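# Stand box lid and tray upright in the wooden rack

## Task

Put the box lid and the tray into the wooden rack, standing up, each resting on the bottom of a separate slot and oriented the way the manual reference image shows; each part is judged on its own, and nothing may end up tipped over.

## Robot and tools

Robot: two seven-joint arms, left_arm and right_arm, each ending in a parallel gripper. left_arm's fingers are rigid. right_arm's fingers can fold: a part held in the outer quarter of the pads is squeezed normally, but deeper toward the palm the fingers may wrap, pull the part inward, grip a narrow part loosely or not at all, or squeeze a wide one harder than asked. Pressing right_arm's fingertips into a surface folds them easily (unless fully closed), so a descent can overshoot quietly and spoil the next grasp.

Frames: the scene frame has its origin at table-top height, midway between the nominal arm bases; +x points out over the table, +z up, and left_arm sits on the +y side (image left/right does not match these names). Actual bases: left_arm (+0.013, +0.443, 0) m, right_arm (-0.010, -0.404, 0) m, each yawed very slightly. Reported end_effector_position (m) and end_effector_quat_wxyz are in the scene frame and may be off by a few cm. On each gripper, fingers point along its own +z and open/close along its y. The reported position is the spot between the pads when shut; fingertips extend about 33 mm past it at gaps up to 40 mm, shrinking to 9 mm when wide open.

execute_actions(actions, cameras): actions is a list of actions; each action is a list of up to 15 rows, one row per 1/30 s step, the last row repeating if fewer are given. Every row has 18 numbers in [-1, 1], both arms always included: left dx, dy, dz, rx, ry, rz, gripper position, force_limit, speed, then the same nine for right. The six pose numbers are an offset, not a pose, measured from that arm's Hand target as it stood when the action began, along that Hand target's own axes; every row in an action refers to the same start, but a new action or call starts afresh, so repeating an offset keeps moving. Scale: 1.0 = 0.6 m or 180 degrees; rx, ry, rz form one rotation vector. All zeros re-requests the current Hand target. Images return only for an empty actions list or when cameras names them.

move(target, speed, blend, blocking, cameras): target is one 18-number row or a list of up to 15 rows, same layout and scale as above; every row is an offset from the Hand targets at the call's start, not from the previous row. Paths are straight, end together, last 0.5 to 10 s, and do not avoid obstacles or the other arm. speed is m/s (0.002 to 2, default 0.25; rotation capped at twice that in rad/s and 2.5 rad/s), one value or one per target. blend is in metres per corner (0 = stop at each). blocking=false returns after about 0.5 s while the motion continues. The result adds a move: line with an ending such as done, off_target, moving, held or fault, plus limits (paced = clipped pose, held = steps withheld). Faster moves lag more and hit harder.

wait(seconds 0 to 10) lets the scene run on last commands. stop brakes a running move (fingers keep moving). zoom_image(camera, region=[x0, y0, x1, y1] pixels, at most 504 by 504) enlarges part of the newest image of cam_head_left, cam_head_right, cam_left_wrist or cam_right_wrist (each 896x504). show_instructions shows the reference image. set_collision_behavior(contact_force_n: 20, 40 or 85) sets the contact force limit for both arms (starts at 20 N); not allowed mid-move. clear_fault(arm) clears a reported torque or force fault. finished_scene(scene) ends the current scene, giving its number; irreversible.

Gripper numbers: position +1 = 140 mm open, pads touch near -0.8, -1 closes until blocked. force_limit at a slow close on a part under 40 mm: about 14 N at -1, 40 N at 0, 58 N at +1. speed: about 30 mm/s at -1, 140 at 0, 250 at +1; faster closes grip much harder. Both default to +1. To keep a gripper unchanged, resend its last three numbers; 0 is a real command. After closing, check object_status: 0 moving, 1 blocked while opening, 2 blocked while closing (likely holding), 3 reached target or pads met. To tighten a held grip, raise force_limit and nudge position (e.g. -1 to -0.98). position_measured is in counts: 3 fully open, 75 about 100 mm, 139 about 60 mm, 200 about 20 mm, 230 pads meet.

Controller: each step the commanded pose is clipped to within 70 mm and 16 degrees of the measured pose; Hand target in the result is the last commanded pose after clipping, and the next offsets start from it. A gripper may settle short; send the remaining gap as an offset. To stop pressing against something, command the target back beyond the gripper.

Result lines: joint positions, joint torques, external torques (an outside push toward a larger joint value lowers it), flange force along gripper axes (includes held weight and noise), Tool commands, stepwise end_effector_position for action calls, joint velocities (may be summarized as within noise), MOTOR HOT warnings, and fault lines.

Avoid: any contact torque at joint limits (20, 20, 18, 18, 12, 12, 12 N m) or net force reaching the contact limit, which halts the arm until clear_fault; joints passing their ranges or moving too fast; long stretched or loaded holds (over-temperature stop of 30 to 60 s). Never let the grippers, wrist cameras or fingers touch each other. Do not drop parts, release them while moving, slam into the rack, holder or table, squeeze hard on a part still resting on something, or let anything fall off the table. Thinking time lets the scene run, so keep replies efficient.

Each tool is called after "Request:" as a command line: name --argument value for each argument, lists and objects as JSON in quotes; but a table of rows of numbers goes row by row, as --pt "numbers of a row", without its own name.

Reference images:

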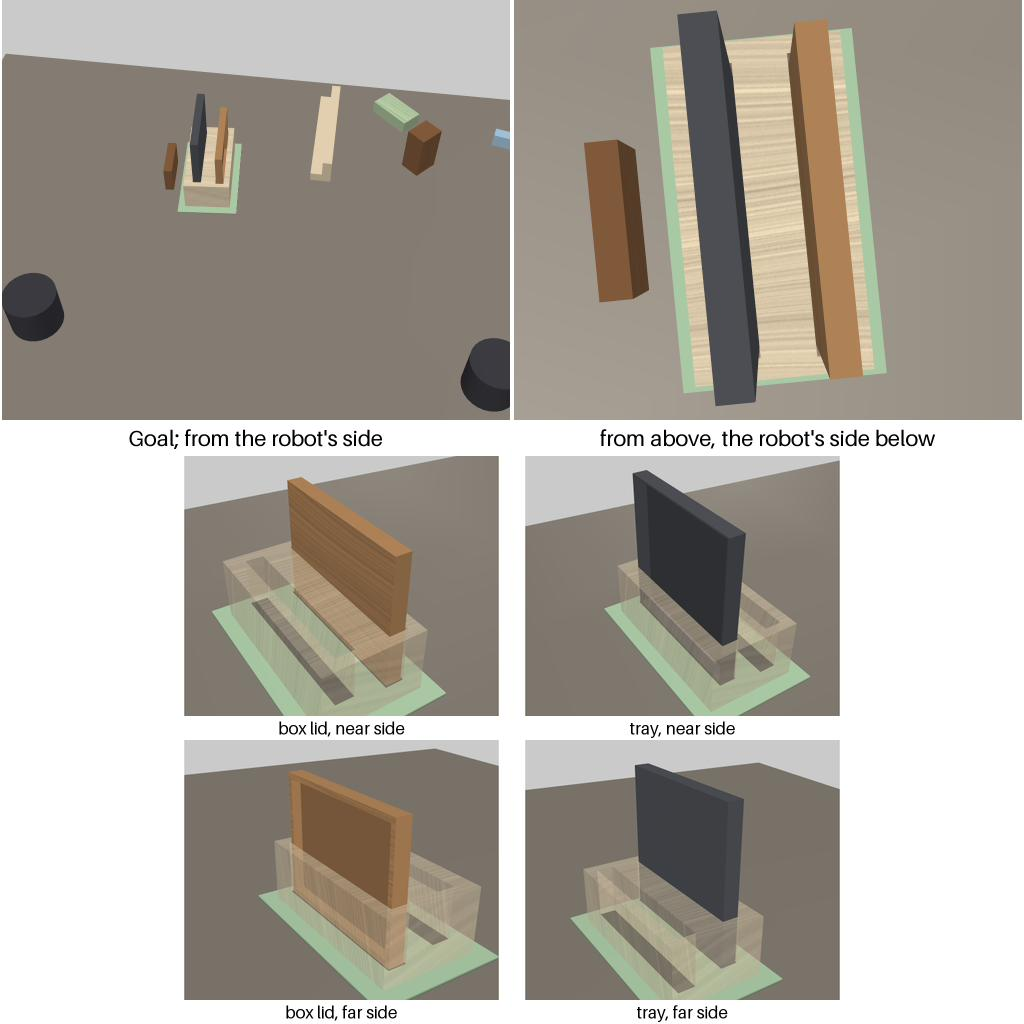

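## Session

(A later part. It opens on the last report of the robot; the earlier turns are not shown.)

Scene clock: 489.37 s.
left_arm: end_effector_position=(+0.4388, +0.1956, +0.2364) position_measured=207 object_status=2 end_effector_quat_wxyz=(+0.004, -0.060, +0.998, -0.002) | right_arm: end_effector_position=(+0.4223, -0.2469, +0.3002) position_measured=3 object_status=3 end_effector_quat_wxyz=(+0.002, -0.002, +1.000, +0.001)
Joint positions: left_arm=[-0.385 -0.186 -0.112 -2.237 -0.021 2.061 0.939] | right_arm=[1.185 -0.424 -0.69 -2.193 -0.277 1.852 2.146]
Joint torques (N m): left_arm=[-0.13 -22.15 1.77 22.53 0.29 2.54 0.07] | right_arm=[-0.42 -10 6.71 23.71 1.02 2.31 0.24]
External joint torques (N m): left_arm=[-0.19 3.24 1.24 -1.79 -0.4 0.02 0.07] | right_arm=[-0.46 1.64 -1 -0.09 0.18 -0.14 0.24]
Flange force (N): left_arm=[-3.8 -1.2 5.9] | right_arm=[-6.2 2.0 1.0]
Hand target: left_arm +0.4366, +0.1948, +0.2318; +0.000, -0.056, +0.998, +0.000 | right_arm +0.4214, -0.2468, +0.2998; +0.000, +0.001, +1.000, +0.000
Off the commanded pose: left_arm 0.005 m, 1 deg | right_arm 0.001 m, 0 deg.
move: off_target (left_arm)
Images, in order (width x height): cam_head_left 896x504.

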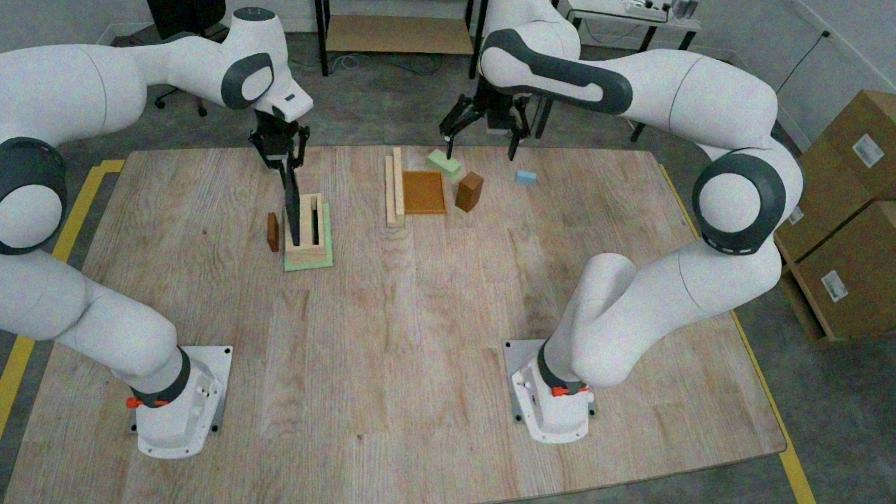

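Request:
move --pt "0 0 -0.0167 0 0 0 -1 -0.1 -1 0 0 0 0 0 0 1 1 1" --pt "-0.002 0.0092 -0.0167 0 0 -0.0056 -1 -0.1 -1 0 0 0 0 0 0 1 1 1" --pt "-0.002 0.0092 -0.009 0 0 -0.0056 -1 -0.1 -1 0 0 0 0 0 0 1 1 1" --speed '[0.05,0.03,0.03]' --cameras '["cam_head_left","cam_head_right"]'

Request:
zoom_image --camera "cam_head_left" --region '[282, 228, 312, 254]'

Request:
zoom_image --camera "cam_head_right" --region '[290, 228, 320, 254]'

Scene clock: 513.37 s.
left_arm: end_effector_position=(+0.4356, +0.2004, +0.2371) position_measured=207 object_status=2 end_effector_quat_wxyz=(-0.001, -0.063, +0.998, +0.002) | right_arm: end_effector_position=(+0.4223, -0.2469, +0.3002) position_measured=3 object_status=3 end_effector_quat_wxyz=(+0.002, -0.002, +1.000, +0.001)
Joint positions: left_arm=[-0.384 -0.19 -0.108 -2.237 -0.021 2.043 0.939] | right_arm=[1.185 -0.424 -0.69 -2.193 -0.277 1.852 2.146]
Joint velocities: left_arm=[-0.001 -0.001 0 0 -0.001 0.006 0.001] | right_arm=[within noise]
Joint torques (N m): left_arm=[0.56 -25.46 2.39 23.83 0.54 2.81 -0.07] | right_arm=[-0.41 -9.98 6.66 23.63 1.03 2.31 0.26]
External joint torques (N m): left_arm=[0.52 -0.22 1.89 -0.48 -0.14 0.33 -0.07] | right_arm=[-0.35 1.79 -0.96 -0.26 0.19 -0.15 0.26]
Flange force (N): left_arm=[0.5 3.4 1.4] | right_arm=[-6.2 2.2 1.4]
Hand target: left_arm +0.4372, +0.2004, +0.2372; +0.000, -0.065, +0.998, +0.000 | right_arm +0.4214, -0.2468, +0.2998; +0.000, +0.001, +1.000, +0.000
Off the commanded pose: left_arm 0.002 m, 0 deg | right_arm 0.001 m, 0 deg.
move: done
Images, in order (width x height): cam_head_left 896x504, cam_head_right 896x504.

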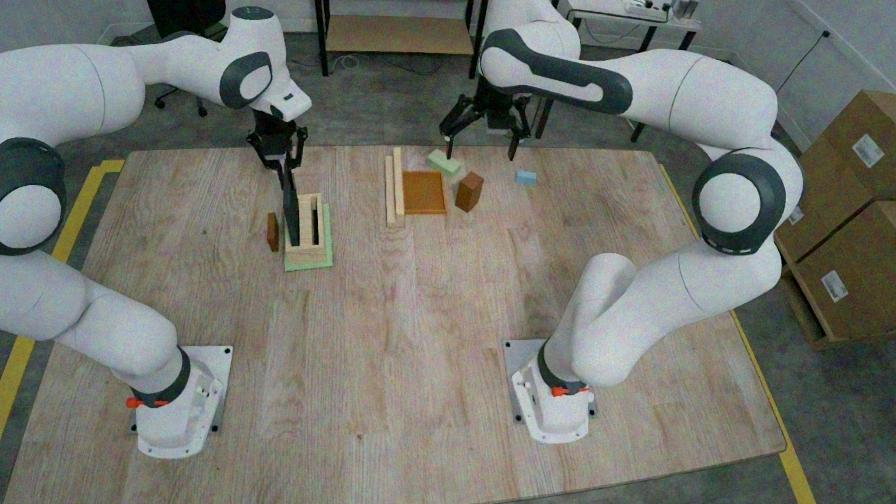

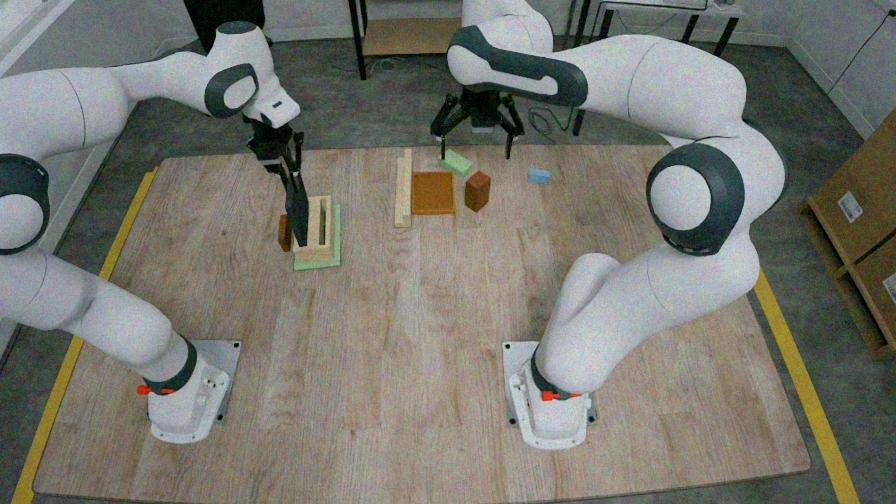

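Scaled by 16.800 from the camera's 896x504 image, which has a finer 1280x720 frame.

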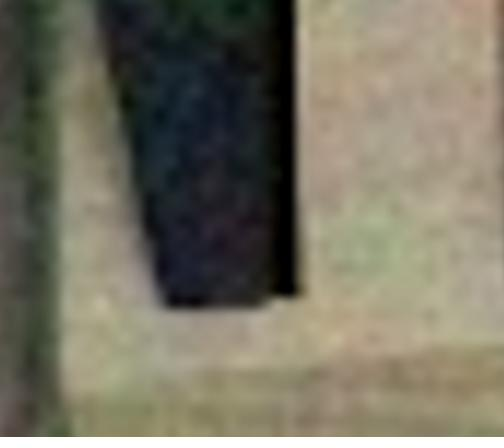

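Scaled by 16.800 from the camera's 896x504 image, which has a finer 1280x720 frame.

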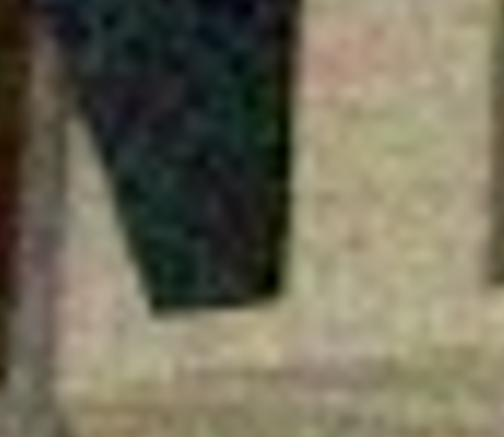

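Request:
execute_actions --actions '[[[-0.001,-0.003,-0.0067,0,0,0,-1,-0.1,-1,0,0,0,0,0,0,1,1,1],[-0.0033,-0.0075,-0.0067,0,0,0,-1,-0.1,-1,0,0,0,0,0,0,1,1,1]],[[0,0,0.003,0,0,0,-1,-0.1,-1,0,0,0,0,0,0,1,1,1],[0,0,0.006,0,0,0,-1,-0.1,-1,0,0,0,0,0,0,1,1,1],[0,0,0.009,0,0,0,-1,-0.1,-1,0,0,0,0,0,0,1,1,1],[0,0,0.012,0,0,0,-1,-0.1,-1,0,0,0,0,0,0,1,1,1],[0,0,0.015,0,0,0,-1,-0.1,-1,0,0,0,0,0,0,1,1,1],[0,0,0.0162,0,0,0,-1,-0.1,-1,0,0,0,0,0,0,1,1,1]],[[0,0,-0.008,0,0,0,-1,-0.1,-1,0,0,0,0,0,0,1,1,1],[0,0.00133,-0.0162,0,0,0,-1,-0.1,-1,0,0,0,0,0,0,1,1,1]],[[0,0,0.003,0,0,0,-1,-0.1,-1,0,0,0,0,0,0,1,1,1],[0,0,0.006,0,0,0,-1,-0.1,-1,0,0,0,0,0,0,1,1,1],[0,0,0.009,0,0,0,-1,-0.1,-1,0,0,0,0,0,0,1,1,1],[0,0,0.012,0,0,0,-1,-0.1,-1,0,0,0,0,0,0,1,1,1],[0,0,0.015,0,0,0,-1,-0.1,-1,0,0,0,0,0,0,1,1,1],[0,0,0.0162,0,0,0,-1,-0.1,-1,0,0,0,0,0,0,1,1,1]],[[0,0,-0.008,0,0,0,-1,-0.1,-1,0,0,0,0,0,0,1,1,1],[0,-0.00267,-0.0162,0,0,0,-1,-0.1,-1,0,0,0,0,0,0,1,1,1]],[[0,0,0.003,0,0,0,-1,-0.1,-1,0,0,0,0,0,0,1,1,1],[0,0,0.006,0,0,0,-1,-0.1,-1,0,0,0,0,0,0,1,1,1],[0,0,0.009,0,0,0,-1,-0.1,-1,0,0,0,0,0,0,1,1,1],[0,0,0.012,0,0,0,-1,-0.1,-1,0,0,0,0,0,0,1,1,1],[0,0,0.015,0,0,0,-1,-0.1,-1,0,0,0,0,0,0,1,1,1],[0,0,0.0162,0,0,0,-1,-0.1,-1,0,0,0,0,0,0,1,1,1]],[[0,0,-0.008,0,0,0,-1,-0.1,-1,0,0,0,0,0,0,1,1,1],[-0.00167,0.00133,-0.0162,0,0,0,-1,-0.1,-1,0,0,0,0,0,0,1,1,1]],[[0,0,0.003,0,0,0,-1,-0.1,-1,0,0,0,0,0,0,1,1,1],[0,0,0.006,0,0,0,-1,-0.1,-1,0,0,0,0,0,0,1,1,1],[0,0,0.009,0,0,0,-1,-0.1,-1,0,0,0,0,0,0,1,1,1],[0,0,0.012,0,0,0,-1,-0.1,-1,0,0,0,0,0,0,1,1,1],[0,0,0.015,0,0,0,-1,-0.1,-1,0,0,0,0,0,0,1,1,1],[0,0,0.0162,0,0,0,-1,-0.1,-1,0,0,0,0,0,0,1,1,1]]]' --cameras '["cam_head_left","cam_head_right"]'

Request:
zoom_image --camera "cam_head_left" --region '[282, 228, 312, 254]'

Request:
zoom_image --camera "cam_head_right" --region '[290, 228, 320, 254]'

Scene clock: 544.10 s.
left_arm: end_effector_position=(+0.4400, +0.1965, +0.2335) position_measured=207 object_status=2 end_effector_quat_wxyz=(+0.000, -0.063, +0.998, +0.000) | right_arm: end_effector_position=(+0.4223, -0.2469, +0.3002) position_measured=3 object_status=3 end_effector_quat_wxyz=(+0.002, -0.002, +1.000, +0.001)
Joint positions: left_arm=[-0.384 -0.173 -0.11 -2.229 -0.021 2.056 0.938] | right_arm=[1.185 -0.424 -0.69 -2.193 -0.277 1.852 2.146]
Joint torques (N m): left_arm=[0.24 -24.66 1.85 22.81 0.38 3.01 -0.13] | right_arm=[-0.42 -10.03 6.7 23.7 1.03 2.31 0.24]
External joint torques (N m): left_arm=[0.24 1.25 1.42 -1.51 -0.29 0.52 -0.13] | right_arm=[-0.41 1.69 -0.97 -0.22 0.19 -0.17 0.24]
External joint torques at the end of the 4th action: left_arm=[0.51 1.39 1.56 -1.06 -0.21 0.36 -0.22] | right_arm=[-0.41 1.8 -1.08 -0.22 0.19 -0.18 0.27]
External joint torques at the end of the 5th action: left_arm=[0.43 -0.19 1.25 0.16 -0.1 -0.11 -0.31] | right_arm=[-0.38 1.85 -0.93 -0.26 0.18 -0.16 0.3]
External joint torques at the end of the 6th action: left_arm=[0.3 1.33 1.23 -1.43 -0.28 0.48 -0.27] | right_arm=[-0.44 1.8 -1 -0.2 0.19 -0.16 0.3]
External joint torques at the end of the 7th action: left_arm=[0.43 -0.4 1.61 0.18 -0.08 -0.23 -0.13] | right_arm=[-0.47 1.68 -1.07 -0.14 0.18 -0.16 0.27]
Flange force (N): left_arm=[0.2 2.1 4.9] | right_arm=[-6.0 2.0 1.2]
Flange force at the end of the 4th action (N): left_arm=[-1.5 1.1 3.9] | right_arm=[-6.5 2.2 1.3]
Flange force at the end of the 5th action (N): left_arm=[-0.6 1.0 -0.8] | right_arm=[-6.2 2.4 1.4]
Flange force at the end of the 6th action (N): left_arm=[0.0 1.4 4.8] | right_arm=[-6.4 2.3 1.2]
Flange force at the end of the 7th action (N): left_arm=[-0.6 2.0 -1.3] | right_arm=[-6.3 2.0 1.1]
Hand target: left_arm +0.4407, +0.1963, +0.2315; +0.000, -0.065, +0.998, +0.000 | right_arm +0.4214, -0.2468, +0.2998; +0.000, +0.001, +1.000, +0.000
Off the commanded pose: left_arm 0.002 m, 0 deg | right_arm 0.001 m, 0 deg.
Step readings (end_effector_position of left_arm | right_arm; steps 1 to 15: 1st action; 16 to 30: 2nd action; 31 to 45: 3rd action; 46 to 60: 4th action; 61 to 75: 5th action; 76 to 90: 6th action; 91 to 105: 7th action; 106 to 120: 8th action):
0: (+0.4358, +0.2003, +0.2372) | (+0.4223, -0.2469, +0.3002)
1: (+0.4359, +0.2002, +0.2373) | (+0.4223, -0.2469, +0.3002)
2: (+0.4365, +0.1998, +0.2381) | (+0.4223, -0.2469, +0.3002)
4: (+0.4393, +0.1981, +0.2405) | (+0.4223, -0.2469, +0.3002)
8: (+0.4411, +0.1969, +0.2422) | (+0.4223, -0.2469, +0.3002)
15: (+0.4410, +0.1969, +0.2420) | (+0.4223, -0.2469, +0.3002)
16: (+0.4410, +0.1969, +0.2419) | (+0.4223, -0.2469, +0.3002)
17: (+0.4409, +0.1969, +0.2418) | (+0.4223, -0.2469, +0.3002)
19: (+0.4403, +0.1972, +0.2401) | (+0.4223, -0.2469, +0.3002)
23: (+0.4389, +0.1978, +0.2349) | (+0.4223, -0.2469, +0.3002)
30: (+0.4399, +0.1972, +0.2346) | (+0.4223, -0.2469, +0.3002)
31: (+0.4399, +0.1971, +0.2347) | (+0.4223, -0.2469, +0.3002)
32: (+0.4400, +0.1971, +0.2351) | (+0.4223, -0.2469, +0.3002)
34: (+0.4406, +0.1967, +0.2373) | (+0.4223, -0.2469, +0.3002)
38: (+0.4410, +0.1964, +0.2397) | (+0.4223, -0.2469, +0.3002)
45: (+0.4402, +0.1968, +0.2396) | (+0.4223, -0.2469, +0.3002)
46: (+0.4402, +0.1968, +0.2396) | (+0.4223, -0.2469, +0.3002)
47: (+0.4401, +0.1969, +0.2394) | (+0.4223, -0.2469, +0.3002)
49: (+0.4394, +0.1973, +0.2381) | (+0.4223, -0.2469, +0.3002)
53: (+0.4383, +0.1981, +0.2341) | (+0.4223, -0.2469, +0.3002)
60: (+0.4394, +0.1975, +0.2341) | (+0.4223, -0.2469, +0.3002)
61: (+0.4395, +0.1974, +0.2341) | (+0.4223, -0.2469, +0.3002)
62: (+0.4396, +0.1973, +0.2347) | (+0.4223, -0.2469, +0.3002)
64: (+0.4409, +0.1965, +0.2377) | (+0.4223, -0.2469, +0.3002)
68: (+0.4419, +0.1958, +0.2403) | (+0.4223, -0.2469, +0.3002)
75: (+0.4411, +0.1961, +0.2403) | (+0.4223, -0.2469, +0.3002)
76: (+0.4411, +0.1961, +0.2403) | (+0.4223, -0.2469, +0.3002)
77: (+0.4410, +0.1962, +0.2401) | (+0.4223, -0.2469, +0.3002)
79: (+0.4403, +0.1965, +0.2388) | (+0.4223, -0.2469, +0.3002)
83: (+0.4387, +0.1974, +0.2339) | (+0.4223, -0.2469, +0.3002)
90: (+0.4396, +0.1967, +0.2337) | (+0.4223, -0.2469, +0.3002)
91: (+0.4397, +0.1967, +0.2338) | (+0.4223, -0.2469, +0.3002)
92: (+0.4398, +0.1966, +0.2343) | (+0.4223, -0.2469, +0.3002)
94: (+0.4408, +0.1960, +0.2369) | (+0.4223, -0.2469, +0.3002)
98: (+0.4417, +0.1954, +0.2396) | (+0.4223, -0.2469, +0.3002)
105: (+0.4411, +0.1957, +0.2396) | (+0.4223, -0.2469, +0.3002)
106: (+0.4410, +0.1957, +0.2396) | (+0.4223, -0.2469, +0.3002)
107: (+0.4409, +0.1958, +0.2395) | (+0.4223, -0.2469, +0.3002)
109: (+0.4403, +0.1962, +0.2382) | (+0.4223, -0.2469, +0.3002)
113: (+0.4388, +0.1971, +0.2337) | (+0.4223, -0.2469, +0.3002)
120: (+0.4398, +0.1966, +0.2335) | (+0.4223, -0.2469, +0.3002)
Images, in order (width x height): cam_head_left 896x504, cam_head_right 896x504.

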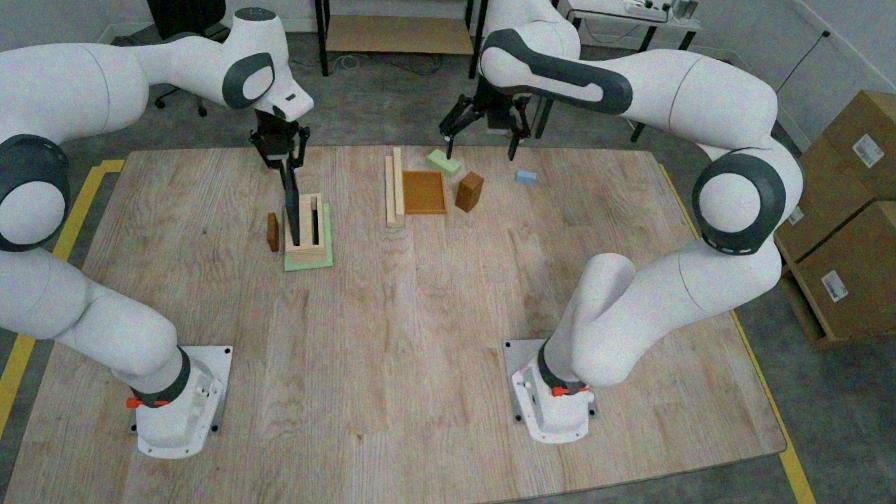

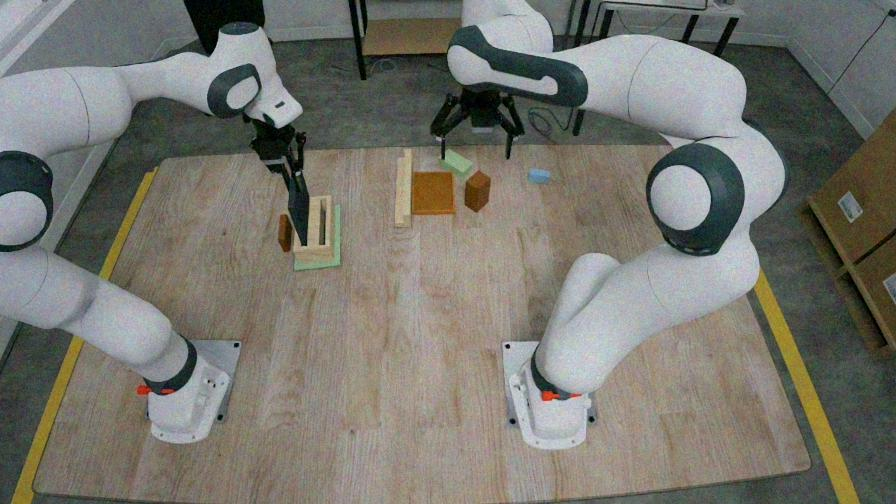

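Scaled by 16.800 from the camera's 896x504 image, which has a finer 1280x720 frame.

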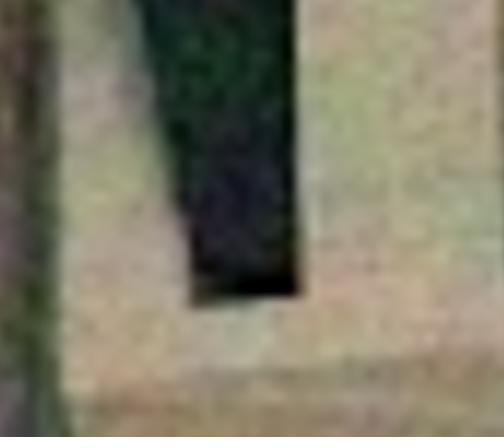

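Scaled by 16.800 from the camera's 896x504 image, which has a finer 1280x720 frame.

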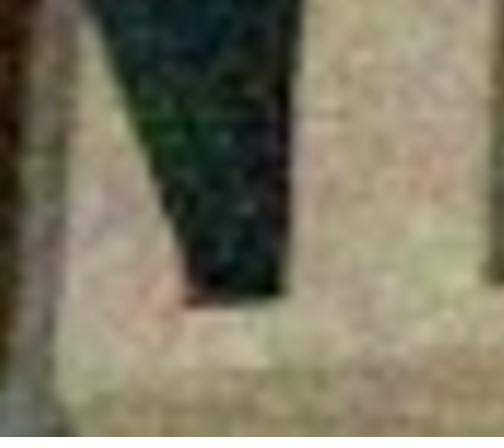

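Request:
move --target '[0,0,0.0225,0,0,0,-1,-0.1,-1,0,0,0,0,0,0,1,1,1]' --speed 0.04 --cameras '["cam_head_left"]'

Request:
zoom_image --camera "cam_head_left" --region '[275, 160, 335, 260]'

Scene clock: 548.20 s.
left_arm: end_effector_position=(+0.4417, +0.1950, +0.2241) position_measured=207 object_status=2 end_effector_quat_wxyz=(+0.004, -0.062, +0.998, -0.002) | right_arm: end_effector_position=(+0.4223, -0.2469, +0.3002) position_measured=3 object_status=3 end_effector_quat_wxyz=(+0.002, -0.002, +1.000, +0.001)
Joint positions: left_arm=[-0.384 -0.166 -0.111 -2.248 -0.021 2.091 0.938] | right_arm=[1.185 -0.424 -0.69 -2.193 -0.277 1.852 2.146]
Joint velocities: left_arm=[0 0.001 0.001 -0.002 0 0.004 -0.001] | right_arm=[within noise]
Joint torques (N m): left_arm=[1.13 -22.07 2.46 21.31 0.78 2.81 -0.27] | right_arm=[-0.39 -10 6.75 23.68 1.03 2.3 0.26]
External joint torques (N m): left_arm=[1.08 3.83 1.99 -2.79 0.11 0.31 -0.27] | right_arm=[-0.29 1.78 -0.84 -0.23 0.19 -0.17 0.26]
Flange force (N): left_arm=[-3.5 0.8 8.9] | right_arm=[-6.1 2.4 1.2]
Hand target: left_arm +0.4407, +0.1963, +0.2180; +0.000, -0.065, +0.998, +0.000 | right_arm +0.4214, -0.2468, +0.2998; +0.000, +0.001, +1.000, +0.000
Off the commanded pose: left_arm 0.006 m, 1 deg | right_arm 0.001 m, 0 deg.
move: off_target (left_arm)
Images, in order (width x height): cam_head_left 896x504.

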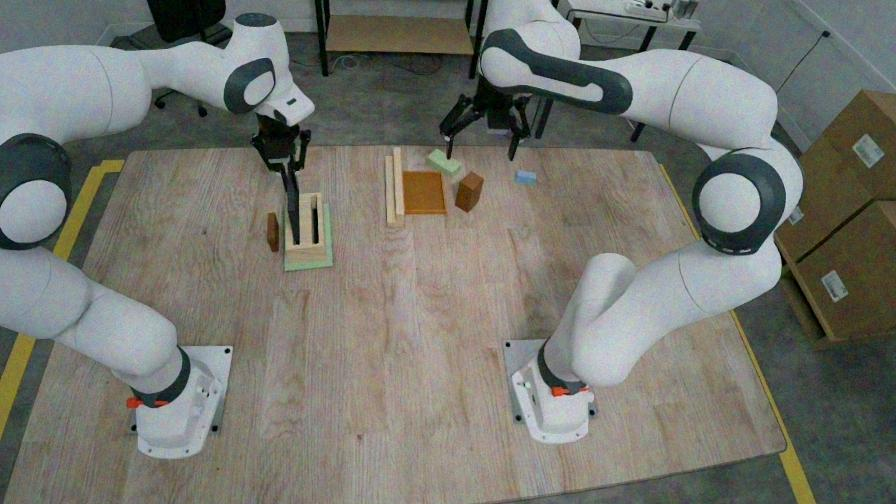

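Scaled by 5.040 from the camera's 896x504 image, which has a finer 1280x720 frame.

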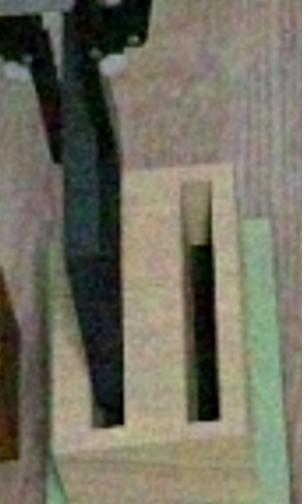

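Request:
move --pt "0.003 0 -0.003 0 0 0 -1 -0.1 -1 0 0 0 0 0 0 1 1 1" --pt "0.003 0 0.055 0 0 0 -1 -0.1 -1 0 0 0 0 0 0 1 1 1" --speed 0.05

Scene clock: 553.33 s.
left_arm: end_effector_position=(+0.4452, +0.1919, +0.2017) position_measured=207 object_status=2 end_effector_quat_wxyz=(+0.012, -0.062, +0.998, -0.008) | right_arm: end_effector_position=(+0.4223, -0.2469, +0.3002) position_measured=3 object_status=3 end_effector_quat_wxyz=(+0.002, -0.002, +1.000, +0.001)
Joint positions: left_arm=[-0.384 -0.148 -0.114 -2.294 -0.021 2.177 0.936] | right_arm=[1.185 -0.424 -0.69 -2.193 -0.277 1.852 2.146]
Joint velocities: left_arm=[0 0.001 -0.001 -0.001 0 0.004 0] | right_arm=[within noise]
Joint torques (N m): left_arm=[0.58 -15.22 1.87 15.7 0.86 2.75 -0.37] | right_arm=[-0.38 -9.99 6.74 23.63 1.02 2.3 0.26]
External joint torques (N m): left_arm=[0.48 11.02 1.4 -8.09 0.22 0.19 -0.37] | right_arm=[-0.42 1.85 -1.04 -0.39 0.17 -0.19 0.26]
Flange force (N): left_arm=[-5.6 -2.3 25.2] | right_arm=[-6.1 2.1 1.6]
Hand target: left_arm +0.4389, +0.1961, +0.1850; +0.000, -0.065, +0.998, +0.000 | right_arm +0.4214, -0.2468, +0.2998; +0.000, +0.001, +1.000, +0.000
Off the commanded pose: left_arm 0.018 m, 2 deg | right_arm 0.001 m, 0 deg.
move: off_target (left_arm)

Request:
move --pt "-0.002 0 -0.0305 0 0 0 -1 -0.1 -1 0 0 0 0 0 0 1 1 1" --speed 0.05 --cameras '["cam_head_left","cam_head_right","cam_left_wrist"]'

Request:
zoom_image --camera "cam_head_left" --region '[260, 160, 340, 280]'

Scene clock: 562.03 s.
left_arm: end_effector_position=(+0.4416, +0.1938, +0.2044) position_measured=207 object_status=2 end_effector_quat_wxyz=(+0.003, -0.062, +0.998, -0.003) | right_arm: end_effector_position=(+0.4223, -0.2469, +0.3002) position_measured=3 object_status=3 end_effector_quat_wxyz=(+0.002, -0.002, +1.000, +0.001)
Joint positions: left_arm=[-0.383 -0.145 -0.114 -2.278 -0.02 2.143 0.936] | right_arm=[1.185 -0.424 -0.69 -2.193 -0.277 1.852 2.146]
Joint velocities: left_arm=[0 0.002 0 0.001 -0.001 -0.004 -0.002] | right_arm=[within noise]
Joint torques (N m): left_arm=[0.73 -26.3 2.08 23.22 0.67 1.75 -0.16] | right_arm=[-0.45 -9.97 6.72 23.65 1.03 2.32 0.29]
External joint torques (N m): left_arm=[0.73 0.05 1.7 -0.61 0.02 -0.76 -0.16] | right_arm=[-0.34 1.8 -0.87 -0.3 0.19 -0.15 0.29]
Flange force (N): left_arm=[0.0 2.8 -1.1] | right_arm=[-5.9 2.3 1.4]
Hand target: left_arm +0.4401, +0.1962, +0.2033; +0.000, -0.065, +0.998, +0.000 | right_arm +0.4214, -0.2468, +0.2998; +0.000, +0.001, +1.000, +0.000
Off the commanded pose: left_arm 0.003 m, 1 deg | right_arm 0.001 m, 0 deg.
move: done
camera_calibration:
cam_left_wrist: T_world_to_cam=[[-0.111458, 0.993769, -0.000887479, -0.135001], [0.926657, 0.104254, 0.361161, -0.49993], [0.359003, 0.0394319, -0.932503, 0.1693], [0, 0, 0, 1]] pos_world=[0.387438, 0.179604, 0.338308]
Images, in order (width x height): cam_head_left 896x504, cam_head_right 896x504, cam_left_wrist 896x504.

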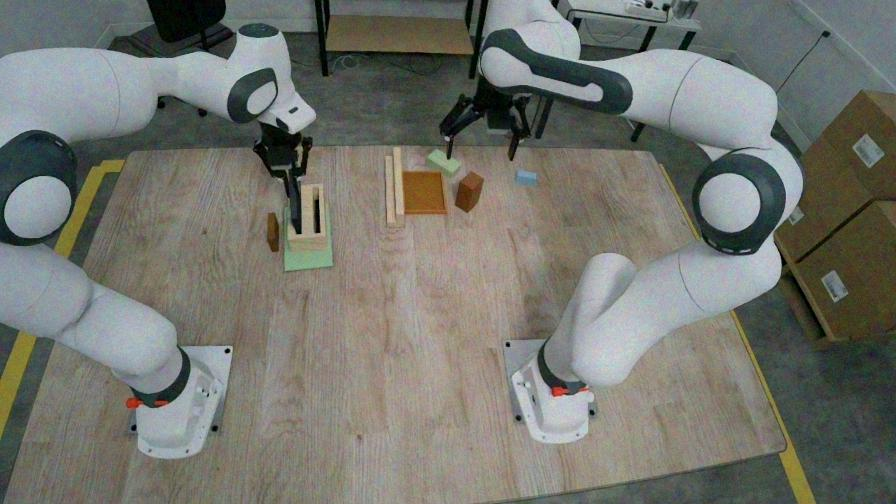

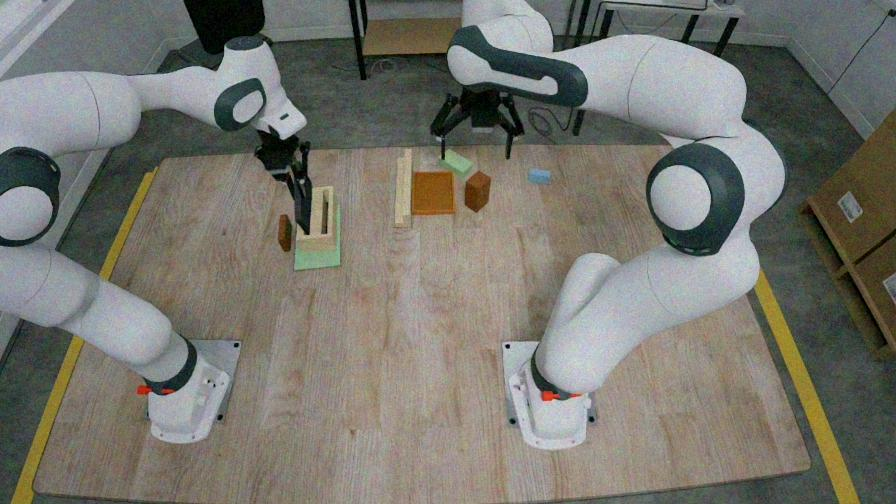

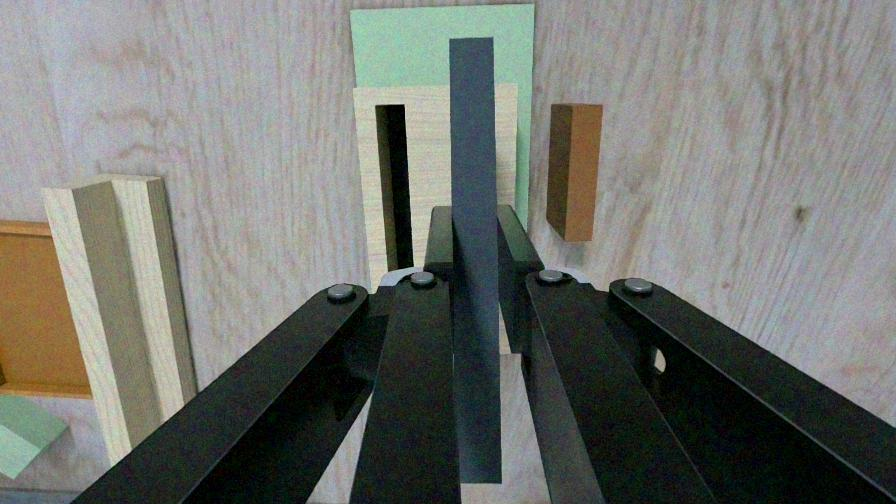

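Scaled by 4.200 from the camera's 896x504 image, which has a finer 1280x720 frame.

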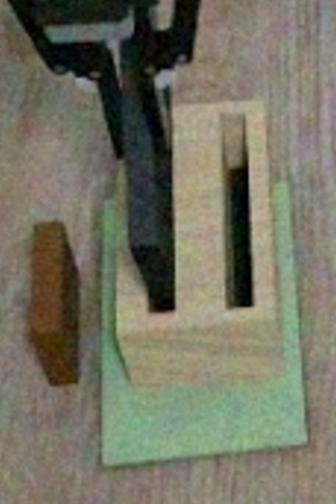

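Request:
move --pt "0 0 -0.1333 0 0 0 -1 -0.1 -1 0 0 0 0 0 0 1 1 1" --pt "0.0995 -0.2477 -0.1333 0 0 0 -1 -0.1 -1 0 0 0 0 0 0 1 1 1" --pt "0.0995 -0.2477 0.02 0 0 0 -1 -0.1 -1 0 0 0 0 0 0 1 1 1" --speed '[0.06,0.15,0.08]' --cameras '["cam_head_left","cam_head_right","cam_left_wrist"]'

Request:
zoom_image --camera "cam_head_right" --region '[260, 150, 420, 290]'

Scene clock: 593.20 s.
left_arm: end_effector_position=(+0.3998, +0.0427, +0.1914) position_measured=207 object_status=2 end_effector_quat_wxyz=(-0.002, -0.063, +0.998, +0.001) | right_arm: end_effector_position=(+0.4223, -0.2469, +0.3002) position_measured=3 object_status=3 end_effector_quat_wxyz=(+0.002, -0.002, +1.000, +0.001)
Joint positions: left_arm=[-0.492 0.06 -0.289 -2.071 0.018 2.125 0.629] | right_arm=[1.185 -0.424 -0.69 -2.193 -0.277 1.852 2.146]
Joint velocities: left_arm=[-0.001 0.001 0 0.001 0 0.004 -0.002] | right_arm=[within noise]
Joint torques (N m): left_arm=[0.1 -32.94 1.07 23.7 0.94 2.72 -0.24] | right_arm=[-0.37 -10 6.69 23.72 1.03 2.3 0.26]
External joint torques (N m): left_arm=[-0.02 -0.24 1.45 -0.26 0.3 0.2 -0.24] | right_arm=[-0.33 1.79 -0.97 -0.18 0.18 -0.16 0.26]
Flange force (N): left_arm=[0.2 1.6 0.8] | right_arm=[-6.5 2.3 1.2]
Hand target: left_arm +0.4002, +0.0411, +0.1912; +0.000, -0.065, +0.998, +0.000 | right_arm +0.4214, -0.2468, +0.2998; +0.000, +0.001, +1.000, +0.000
Off the commanded pose: left_arm 0.002 m, 0 deg | right_arm 0.001 m, 0 deg.
move: done
camera_calibration:
cam_left_wrist: T_world_to_cam=[[-0.113956, 0.993463, 0.00678856, 0.0099454], [0.93049, 0.104333, 0.351145, -0.440402], [0.348141, 0.0463318, -0.936297, 0.182897], [0, 0, 0, 1]] pos_world=[0.347249, 0.0275943, 0.325823]
Images, in order (width x height): cam_head_left 896x504, cam_head_right 896x504, cam_left_wrist 896x504.

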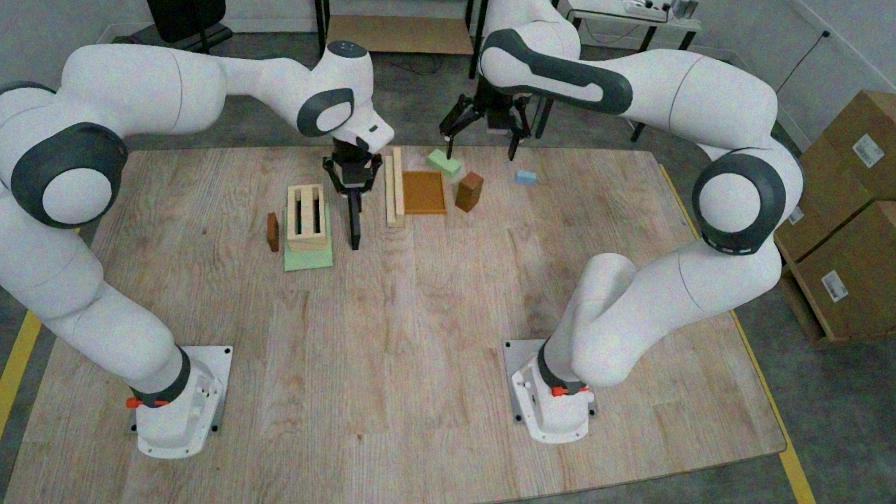

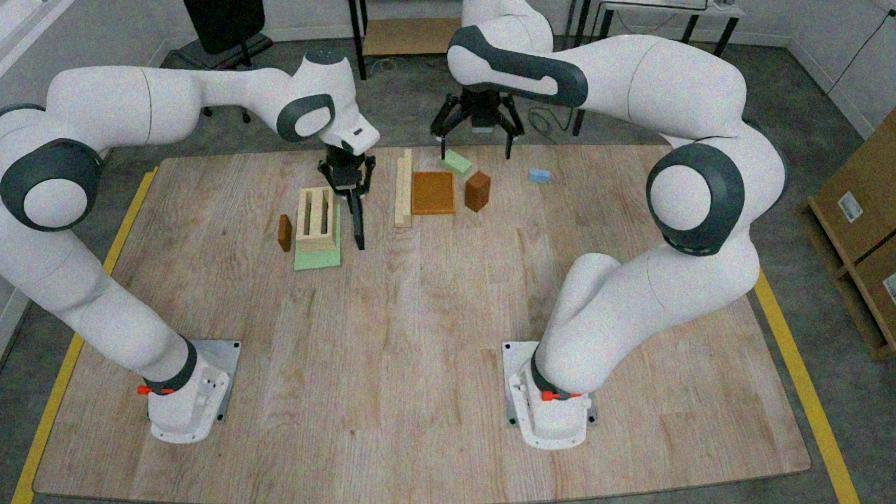

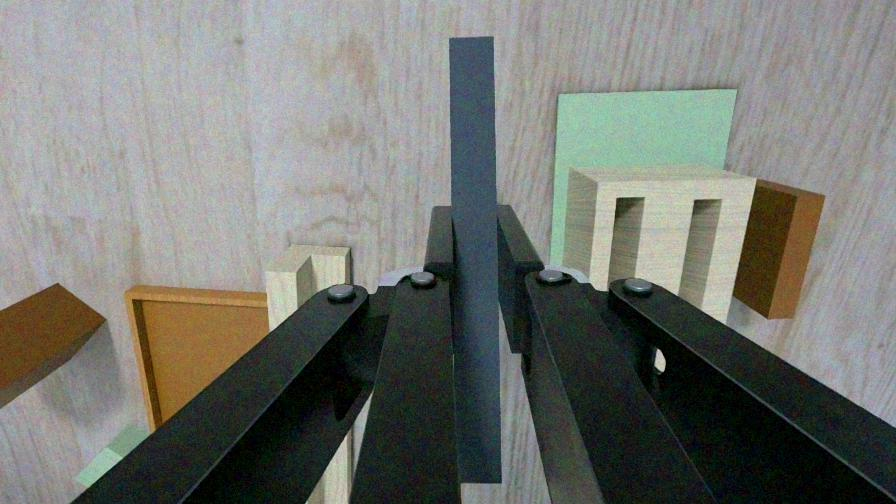

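Scaled by 3.150 from the camera's 896x504 image, which has a finer 1280x720 frame.

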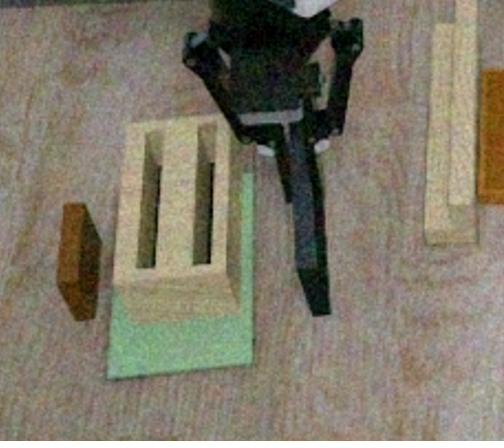

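Request:
move --target '[0,0,0.041,0,0,0,-1,-0.1,-1,0,0,0,0,0,0,1,1,1]' --speed 0.03 --cameras '["cam_head_right","cam_left_wrist"]'

Request:
zoom_image --camera "cam_head_right" --region '[260, 150, 420, 290]'

Scene clock: 600.33 s.
left_arm: end_effector_position=(+0.4091, +0.0348, +0.1830) position_measured=207 object_status=2 end_effector_quat_wxyz=(+0.013, -0.063, +0.998, -0.013) | right_arm: end_effector_position=(+0.4223, -0.2469, +0.3002) position_measured=3 object_status=3 end_effector_quat_wxyz=(+0.002, -0.002, +1.000, +0.001)
Joint positions: left_arm=[-0.492 0.072 -0.289 -2.089 0.029 2.195 0.622] | right_arm=[1.185 -0.424 -0.69 -2.193 -0.277 1.852 2.146]
Joint velocities: left_arm=[0 0 0 -0.001 0.002 0.004 -0.001] | right_arm=[within noise]
Joint torques (N m): left_arm=[-0.23 -24.3 0.69 15.81 0.71 1.12 -0.25] | right_arm=[-0.42 -9.98 6.77 23.67 1.02 2.32 0.26]
External joint torques (N m): left_arm=[-0.31 8.64 1.22 -7.99 0.08 -1.49 -0.25] | right_arm=[-0.41 1.76 -0.91 -0.25 0.18 -0.15 0.26]
Flange force (N): left_arm=[1.6 2.2 16.9] | right_arm=[-6.0 2.2 1.3]
Hand target: left_arm +0.4002, +0.0411, +0.1666; +0.000, -0.065, +0.998, +0.000 | right_arm +0.4214, -0.2468, +0.2998; +0.000, +0.001, +1.000, +0.000
Off the commanded pose: left_arm 0.020 m, 2 deg | right_arm 0.001 m, 0 deg.
move: off_target (left_arm)
camera_calibration:
cam_left_wrist: T_world_to_cam=[[-0.114236, 0.993212, -0.0219021, 0.0243195], [0.919, 0.114023, 0.377409, -0.445754], [0.377345, 0.0229856, -0.925787, 0.15902], [0, 0, 0, 1]] pos_world=[0.35242, 0.0230164, 0.315983]
Images, in order (width x height): cam_head_right 896x504, cam_left_wrist 896x504.

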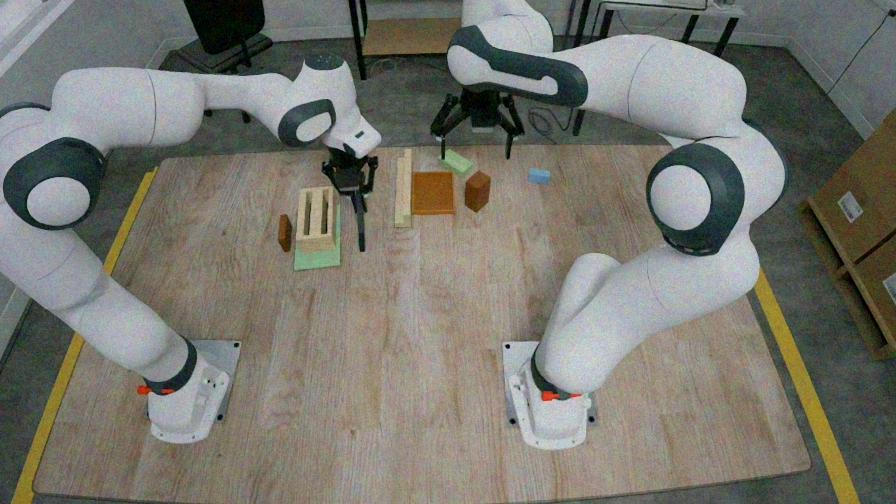

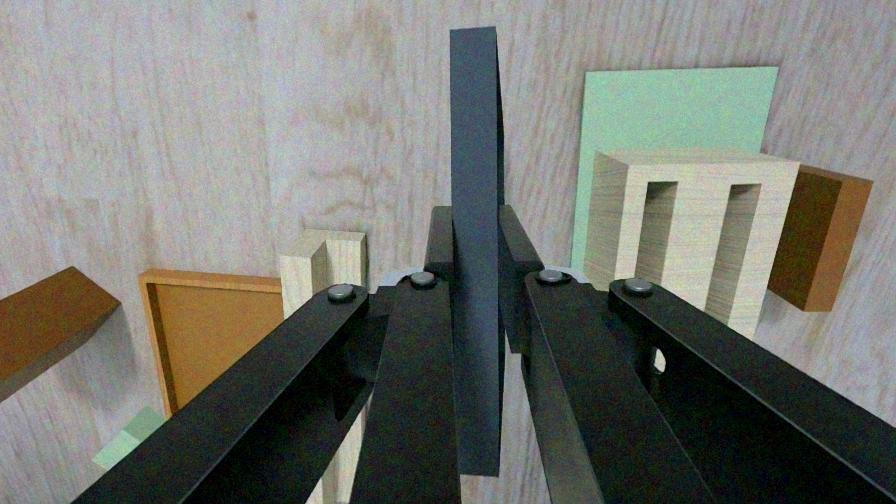

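Scaled by 3.150 from the camera's 896x504 image, which has a finer 1280x720 frame.

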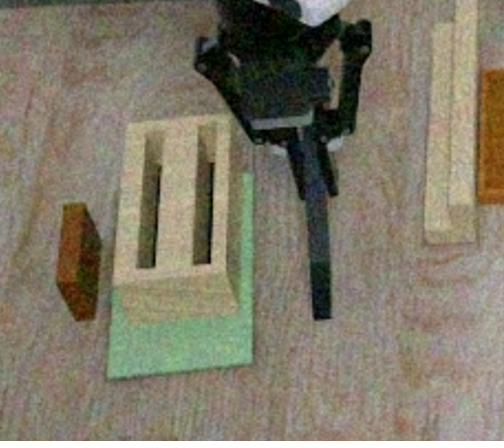

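Request:
move --pt "-0.0895 -0.0168 -0.0023 0 0.083 0 -1 -0.1 -1 0 0 0 0 0 0 1 1 1" --speed 0.05 --cameras '["cam_head_right","cam_left_wrist"]'

Request:
zoom_image --camera "cam_head_right" --region '[260, 150, 420, 290]'

Scene clock: 616.77 s.
left_arm: end_effector_position=(+0.4562, +0.0380, +0.1686) position_measured=207 object_status=2 end_effector_quat_wxyz=(-0.127, -0.069, +0.990, -0.008) | right_arm: end_effector_position=(+0.4223, -0.2469, +0.3002) position_measured=3 object_status=3 end_effector_quat_wxyz=(+0.002, -0.002, +1.000, +0.001)
Joint positions: left_arm=[-0.381 0.378 -0.285 -1.691 -0.085 1.878 0.783] | right_arm=[1.185 -0.424 -0.69 -2.193 -0.277 1.852 2.146]
Joint velocities: left_arm=[0.001 0.001 -0.001 0 0 -0.004 0.005] | right_arm=[within noise]
Joint torques (N m): left_arm=[0.86 -42.69 -2.07 23.77 -0.07 1.75 0.13] | right_arm=[-0.42 -10.01 6.75 23.69 1.04 2.31 0.3]
External joint torques (N m): left_arm=[0.8 -0.12 1.02 0.13 -0.42 -0.22 0.13] | right_arm=[-0.31 1.73 -0.83 -0.23 0.2 -0.16 0.3]
Flange force (N): left_arm=[-0.8 1.3 -1.0] | right_arm=[-5.8 2.3 1.2]
Hand target: left_arm +0.4548, +0.0381, +0.1680; -0.130, -0.065, +0.989, -0.008 | right_arm +0.4214, -0.2468, +0.2998; +0.000, +0.001, +1.000, +0.000
Off the commanded pose: left_arm 0.002 m, 1 deg | right_arm 0.001 m, 0 deg.
move: done
camera_calibration:
cam_left_wrist: T_world_to_cam=[[-0.12506, 0.992145, 0.00275861, 0.0269652], [0.986371, 0.124032, 0.10811, -0.469574], [0.106918, 0.0162412, -0.994135, 0.263082], [0, 0, 0, 1]] pos_world=[0.438419, 0.0272159, 0.31223]
Images, in order (width x height): cam_head_right 896x504, cam_left_wrist 896x504.

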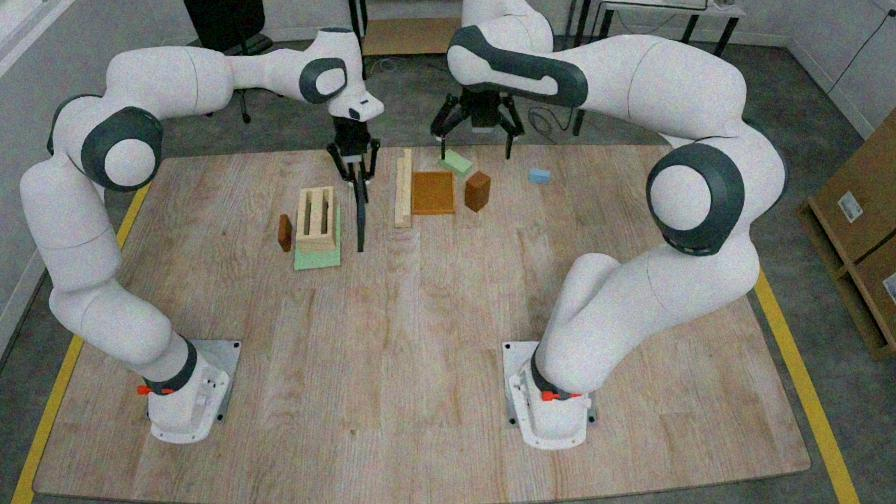

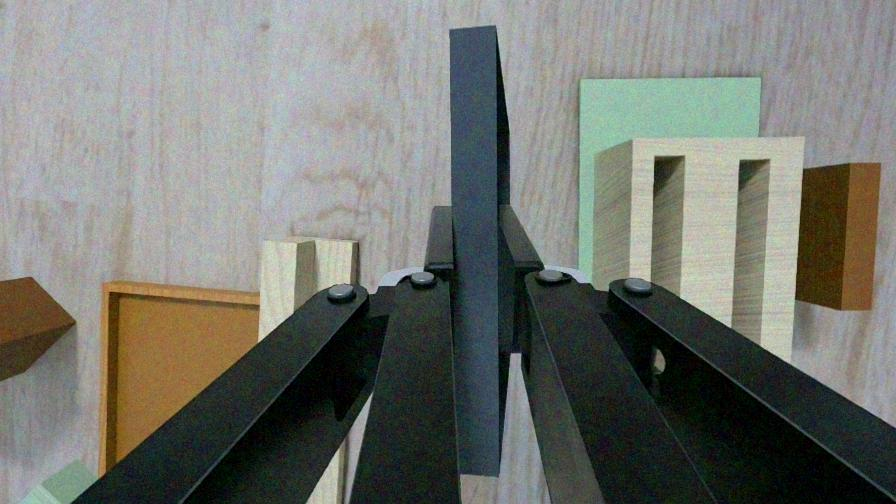

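Scaled by 3.150 from the camera's 896x504 image, which has a finer 1280x720 frame.

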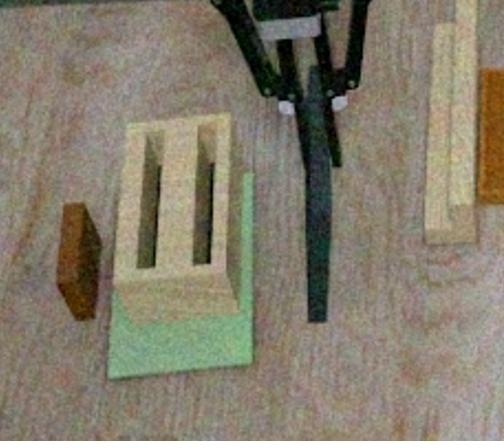

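Request:
zoom_image --camera "cam_left_wrist" --region '[380, 0, 640, 300]'

Request:
zoom_image --camera "cam_head_right" --region '[330, 150, 400, 260]'

Scaled by 1.680 from the camera's 896x504 image, which has a finer 1280x720 frame.

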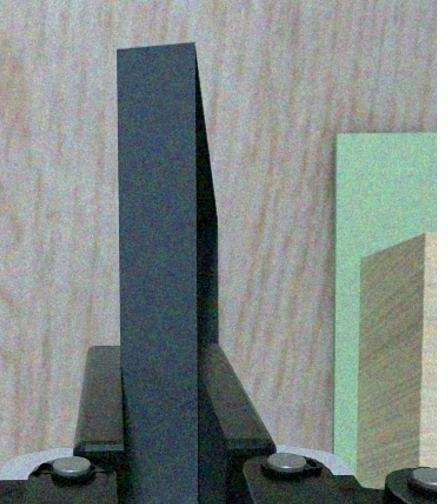

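Scaled by 4.582 from the camera's 896x504 image, which has a finer 1280x720 frame.

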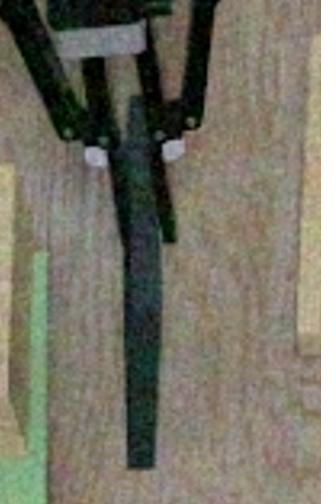

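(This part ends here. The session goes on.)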